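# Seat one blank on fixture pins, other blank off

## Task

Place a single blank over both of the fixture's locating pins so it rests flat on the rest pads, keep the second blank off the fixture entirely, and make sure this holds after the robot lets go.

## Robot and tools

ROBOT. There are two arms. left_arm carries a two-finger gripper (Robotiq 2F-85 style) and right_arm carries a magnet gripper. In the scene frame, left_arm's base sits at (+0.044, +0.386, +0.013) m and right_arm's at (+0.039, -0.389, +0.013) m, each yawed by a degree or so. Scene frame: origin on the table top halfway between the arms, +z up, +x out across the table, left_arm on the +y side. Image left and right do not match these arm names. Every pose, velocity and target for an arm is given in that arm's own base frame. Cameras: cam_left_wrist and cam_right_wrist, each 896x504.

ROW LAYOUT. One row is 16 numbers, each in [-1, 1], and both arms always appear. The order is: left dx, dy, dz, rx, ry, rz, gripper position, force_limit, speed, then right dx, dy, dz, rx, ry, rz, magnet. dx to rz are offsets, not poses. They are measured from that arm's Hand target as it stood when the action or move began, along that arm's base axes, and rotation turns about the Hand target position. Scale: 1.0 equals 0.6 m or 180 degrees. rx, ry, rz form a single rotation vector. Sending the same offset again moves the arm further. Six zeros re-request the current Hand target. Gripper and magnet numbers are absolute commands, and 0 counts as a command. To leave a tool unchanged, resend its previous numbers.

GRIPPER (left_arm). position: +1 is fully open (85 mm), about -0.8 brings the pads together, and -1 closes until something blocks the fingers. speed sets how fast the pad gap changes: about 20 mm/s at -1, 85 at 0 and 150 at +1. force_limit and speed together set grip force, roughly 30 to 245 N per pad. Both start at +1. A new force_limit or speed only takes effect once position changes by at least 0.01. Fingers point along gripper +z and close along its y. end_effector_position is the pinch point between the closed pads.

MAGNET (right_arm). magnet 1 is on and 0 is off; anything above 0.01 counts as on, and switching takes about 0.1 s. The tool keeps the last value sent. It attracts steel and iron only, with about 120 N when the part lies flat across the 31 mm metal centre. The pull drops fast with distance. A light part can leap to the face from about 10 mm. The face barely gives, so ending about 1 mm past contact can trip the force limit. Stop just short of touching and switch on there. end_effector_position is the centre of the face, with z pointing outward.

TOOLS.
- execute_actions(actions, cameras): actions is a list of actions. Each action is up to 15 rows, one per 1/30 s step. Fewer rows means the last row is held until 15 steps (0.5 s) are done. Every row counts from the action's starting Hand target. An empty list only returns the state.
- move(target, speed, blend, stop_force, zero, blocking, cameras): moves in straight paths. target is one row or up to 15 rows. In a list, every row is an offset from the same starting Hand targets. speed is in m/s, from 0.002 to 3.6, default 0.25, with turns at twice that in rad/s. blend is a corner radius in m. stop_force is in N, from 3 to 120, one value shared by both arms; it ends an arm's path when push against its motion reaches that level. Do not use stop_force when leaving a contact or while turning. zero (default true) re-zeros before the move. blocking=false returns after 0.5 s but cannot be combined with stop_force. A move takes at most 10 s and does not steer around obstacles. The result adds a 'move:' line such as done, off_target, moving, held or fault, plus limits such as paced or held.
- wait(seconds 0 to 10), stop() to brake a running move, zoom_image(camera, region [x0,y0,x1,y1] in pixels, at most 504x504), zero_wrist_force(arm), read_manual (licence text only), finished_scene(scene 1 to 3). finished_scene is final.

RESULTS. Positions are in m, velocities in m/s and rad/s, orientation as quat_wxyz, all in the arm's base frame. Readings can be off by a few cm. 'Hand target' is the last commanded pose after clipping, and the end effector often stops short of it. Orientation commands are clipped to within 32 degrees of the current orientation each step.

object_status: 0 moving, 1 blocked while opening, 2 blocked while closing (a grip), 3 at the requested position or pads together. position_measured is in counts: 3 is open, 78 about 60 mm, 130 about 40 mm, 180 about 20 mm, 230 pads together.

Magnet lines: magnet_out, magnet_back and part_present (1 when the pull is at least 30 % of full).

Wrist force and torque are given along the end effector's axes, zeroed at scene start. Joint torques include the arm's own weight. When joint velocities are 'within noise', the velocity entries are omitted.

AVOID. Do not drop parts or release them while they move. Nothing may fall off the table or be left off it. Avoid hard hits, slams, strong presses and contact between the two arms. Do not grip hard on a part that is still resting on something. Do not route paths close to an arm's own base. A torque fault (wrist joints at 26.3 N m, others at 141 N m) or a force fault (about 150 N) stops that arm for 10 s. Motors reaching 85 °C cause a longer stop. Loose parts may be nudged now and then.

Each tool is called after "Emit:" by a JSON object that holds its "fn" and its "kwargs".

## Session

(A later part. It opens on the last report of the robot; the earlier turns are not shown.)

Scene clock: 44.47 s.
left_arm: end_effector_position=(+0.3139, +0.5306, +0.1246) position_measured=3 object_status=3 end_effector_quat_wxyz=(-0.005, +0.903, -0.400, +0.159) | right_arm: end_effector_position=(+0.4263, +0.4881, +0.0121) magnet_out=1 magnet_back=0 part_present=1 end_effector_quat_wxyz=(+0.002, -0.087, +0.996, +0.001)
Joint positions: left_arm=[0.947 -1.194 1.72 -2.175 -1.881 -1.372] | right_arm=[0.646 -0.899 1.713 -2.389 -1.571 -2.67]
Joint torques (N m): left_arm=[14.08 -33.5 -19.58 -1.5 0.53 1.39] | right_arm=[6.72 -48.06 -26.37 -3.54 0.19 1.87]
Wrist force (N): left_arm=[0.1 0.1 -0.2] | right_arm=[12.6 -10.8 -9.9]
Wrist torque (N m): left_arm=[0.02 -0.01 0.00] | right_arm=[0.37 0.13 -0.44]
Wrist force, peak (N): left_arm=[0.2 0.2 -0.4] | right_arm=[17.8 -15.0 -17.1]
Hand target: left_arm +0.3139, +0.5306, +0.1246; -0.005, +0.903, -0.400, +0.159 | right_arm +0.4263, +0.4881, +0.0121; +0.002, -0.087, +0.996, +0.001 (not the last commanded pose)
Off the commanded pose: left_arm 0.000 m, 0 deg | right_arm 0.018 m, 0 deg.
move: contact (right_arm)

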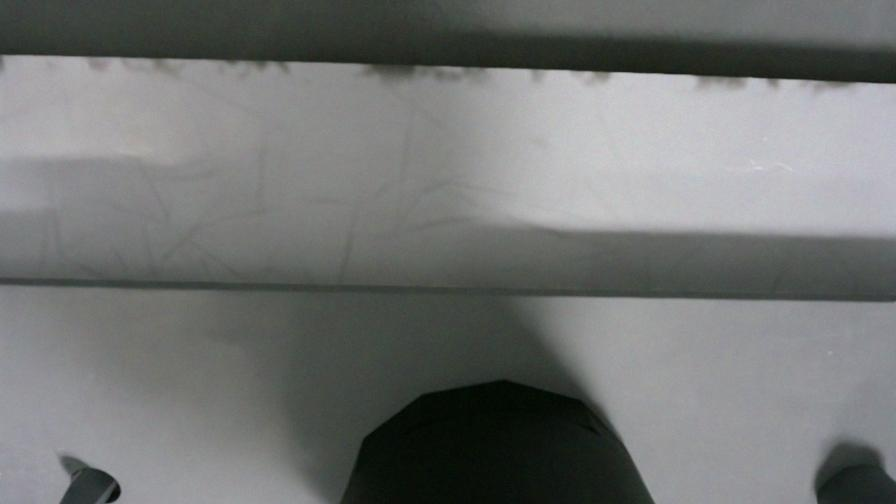

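Emit:
{"fn": "move", "kwargs": {"target": [0,0,0,0,0,0,1,1,1,-0.0003,-0.0004,0.0003,0,0,0,1], "speed": 0.01, "cameras": []}}

Emit:
{"fn": "move", "kwargs": {"target": [0,0,0,0,0,0,1,1,1,0,0,-0.02,0,0,0,1], "speed": 0.004, "stop_force": 8, "cameras": ["cam_right_wrist"]}}

Scene clock: 45.30 s.
left_arm: end_effector_position=(+0.3139, +0.5306, +0.1246) position_measured=3 object_status=3 end_effector_quat_wxyz=(-0.005, +0.903, -0.400, +0.159) | right_arm: end_effector_position=(+0.4261, +0.4879, +0.0123) magnet_out=1 magnet_back=0 part_present=1 end_effector_quat_wxyz=(+0.002, -0.087, +0.996, +0.001)
Joint positions: left_arm=[0.947 -1.194 1.72 -2.175 -1.881 -1.372] | right_arm=[0.646 -0.9 1.714 -2.39 -1.571 -2.67]
Joint torques (N m): left_arm=[11.86 -32.9 -18.63 -1.49 0.68 1.55] | right_arm=[-7.58 -52.78 -9.48 -5.08 0.21 -1.43]
Wrist force (N): left_arm=[0.1 0.0 -0.1] | right_arm=[1.1 -1.5 2.1]
Wrist torque (N m): left_arm=[0.01 -0.02 0.00] | right_arm=[0.08 -0.19 -0.28]
Wrist force, peak (N): left_arm=[0.0 0.0 -0.5] | right_arm=[12.7 -10.9 -9.9]
Hand target: left_arm +0.3139, +0.5306, +0.1246; -0.005, +0.903, -0.400, +0.159 | right_arm +0.4261, +0.4878, +0.0123; +0.002, -0.087, +0.996, +0.001
Off the commanded pose: left_arm 0.000 m, 0 deg | right_arm 0.000 m, 0 deg.
move: done

Scene clock: 46.47 s.
left_arm: end_effector_position=(+0.3139, +0.5306, +0.1246) position_measured=3 object_status=3 end_effector_quat_wxyz=(-0.005, +0.903, -0.400, +0.159) | right_arm: end_effector_position=(+0.4262, +0.4879, +0.0120) magnet_out=1 magnet_back=0 part_present=1 end_effector_quat_wxyz=(+0.002, -0.087, +0.996, +0.001)
Joint positions: left_arm=[0.947 -1.194 1.72 -2.175 -1.881 -1.372] | right_arm=[0.646 -0.899 1.714 -2.39 -1.571 -2.67]
Joint torques (N m): left_arm=[12.03 -32.59 -18.71 -1.72 0.51 1.21] | right_arm=[-4.89 -48.85 -14.01 -1.18 0.51 -1.51]
Wrist force (N): left_arm=[0.1 0.1 -0.1] | right_arm=[1.0 -1.1 -4.5]
Wrist torque (N m): left_arm=[0.01 -0.02 0.00] | right_arm=[0.28 0.30 -0.25]
Wrist force, peak (N): left_arm=[0.0 0.1 -0.4] | right_arm=[4.4 -3.2 -12.4]
Hand target: left_arm +0.3139, +0.5306, +0.1246; -0.005, +0.903, -0.400, +0.159 | right_arm +0.4262, +0.4879, +0.0121; +0.002, -0.087, +0.996, +0.001 (not the last commanded pose)
Off the commanded pose: left_arm 0.000 m, 0 deg | right_arm 0.012 m, 0 deg.
move: contact (right_arm)

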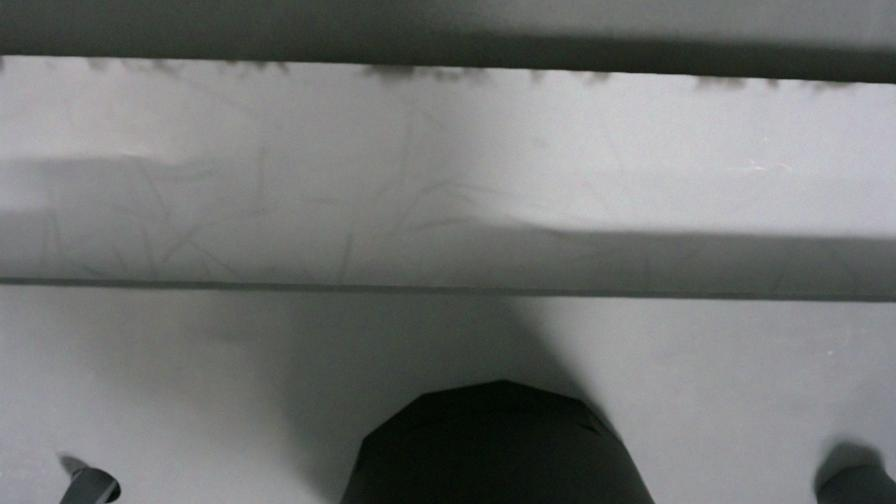

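Emit:
{"fn": "move", "kwargs": {"target": [0,0,0,0,0,0,1,1,1,0,0,0,0,0,0,0], "cameras": []}}

Emit:
{"fn": "move", "kwargs": {"target": [0,0,0,0,0,0,1,1,1,-0.01,-0.05,0.3,0,0,0,0], "speed": 0.2, "cameras": ["cam_right_wrist"]}}

Emit:
{"fn": "finished_scene", "kwargs": {"scene": 1}}

Scene clock: 47.07 s.
left_arm: end_effector_position=(+0.3139, +0.5306, +0.1246) position_measured=3 object_status=3 end_effector_quat_wxyz=(-0.005, +0.903, -0.400, +0.159) | right_arm: end_effector_position=(+0.4262, +0.4879, +0.0121) magnet_out=0 magnet_back=1 part_present=0 end_effector_quat_wxyz=(+0.002, -0.087, +0.996, +0.001)
Joint positions: left_arm=[0.947 -1.194 1.72 -2.175 -1.881 -1.372] | right_arm=[0.646 -0.899 1.714 -2.39 -1.571 -2.67]
Joint torques (N m): left_arm=[12.16 -33.18 -19.39 -1.69 0.44 1.49] | right_arm=[-4.65 -39.95 -17.68 -1.57 0.65 -1.29]
Wrist force (N): left_arm=[0.1 0.1 -0.3] | right_arm=[2.4 -1.7 -9.0]
Wrist torque (N m): left_arm=[0.02 -0.02 0.00] | right_arm=[0.17 -0.03 -0.24]
Wrist force, peak (N): left_arm=[0.4 0.3 -0.1] | right_arm=[3.2 -2.5 -10.0]
Hand target: left_arm +0.3139, +0.5306, +0.1246; -0.005, +0.903, -0.400, +0.159 | right_arm +0.4262, +0.4879, +0.0121; +0.002, -0.087, +0.996, +0.001
Off the commanded pose: left_arm 0.000 m, 0 deg | right_arm 0.000 m, 0 deg.
move: done

Scene clock: 48.63 s.
left_arm: end_effector_position=(+0.3139, +0.5306, +0.1246) position_measured=3 object_status=3 end_effector_quat_wxyz=(-0.005, +0.903, -0.400, +0.159) | right_arm: end_effector_position=(+0.4202, +0.4579, +0.1919) magnet_out=0 magnet_back=1 part_present=0 end_effector_quat_wxyz=(+0.002, -0.087, +0.996, +0.001)
Joint positions: left_arm=[0.947 -1.194 1.72 -2.175 -1.881 -1.372] | right_arm=[0.612 -1.203 1.65 -2.022 -1.571 -2.704]
Joint torques (N m): left_arm=[12.38 -32.05 -19.68 -1.55 0.31 1.3] | right_arm=[-6.95 -45.46 -33.37 -0.8 1.09 -1.95]
Wrist force (N): left_arm=[0.0 -0.2 -0.3] | right_arm=[1.7 -0.9 -0.2]
Wrist torque (N m): left_arm=[-0.02 0.00 0.00] | right_arm=[0.05 -0.18 -0.23]
Wrist force, peak (N): left_arm=[0.0 0.3 -0.2] | right_arm=[2.9 -1.8 -9.6]
Hand target: left_arm +0.3139, +0.5306, +0.1246; -0.005, +0.903, -0.400, +0.159 | right_arm +0.4202, +0.4579, +0.1921; +0.002, -0.087, +0.996, +0.001
Off the commanded pose: left_arm 0.000 m, 0 deg | right_arm 0.000 m, 0 deg.
move: done

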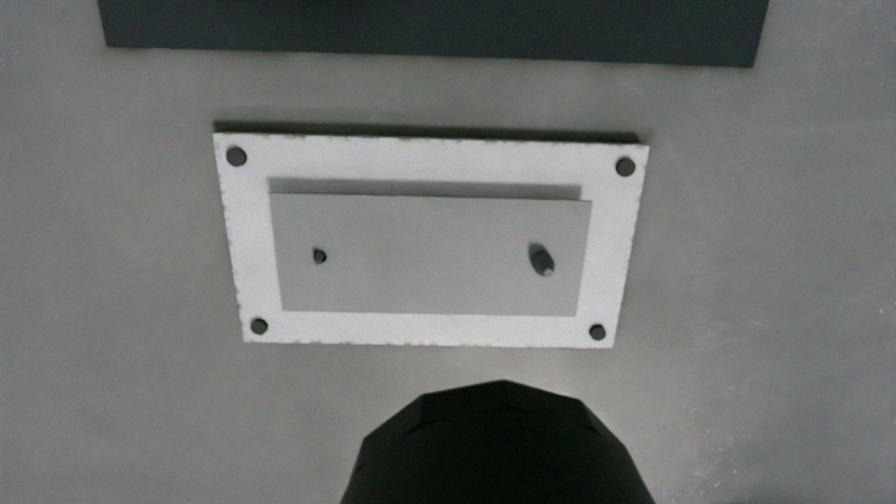

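The scene is finished: the task was done.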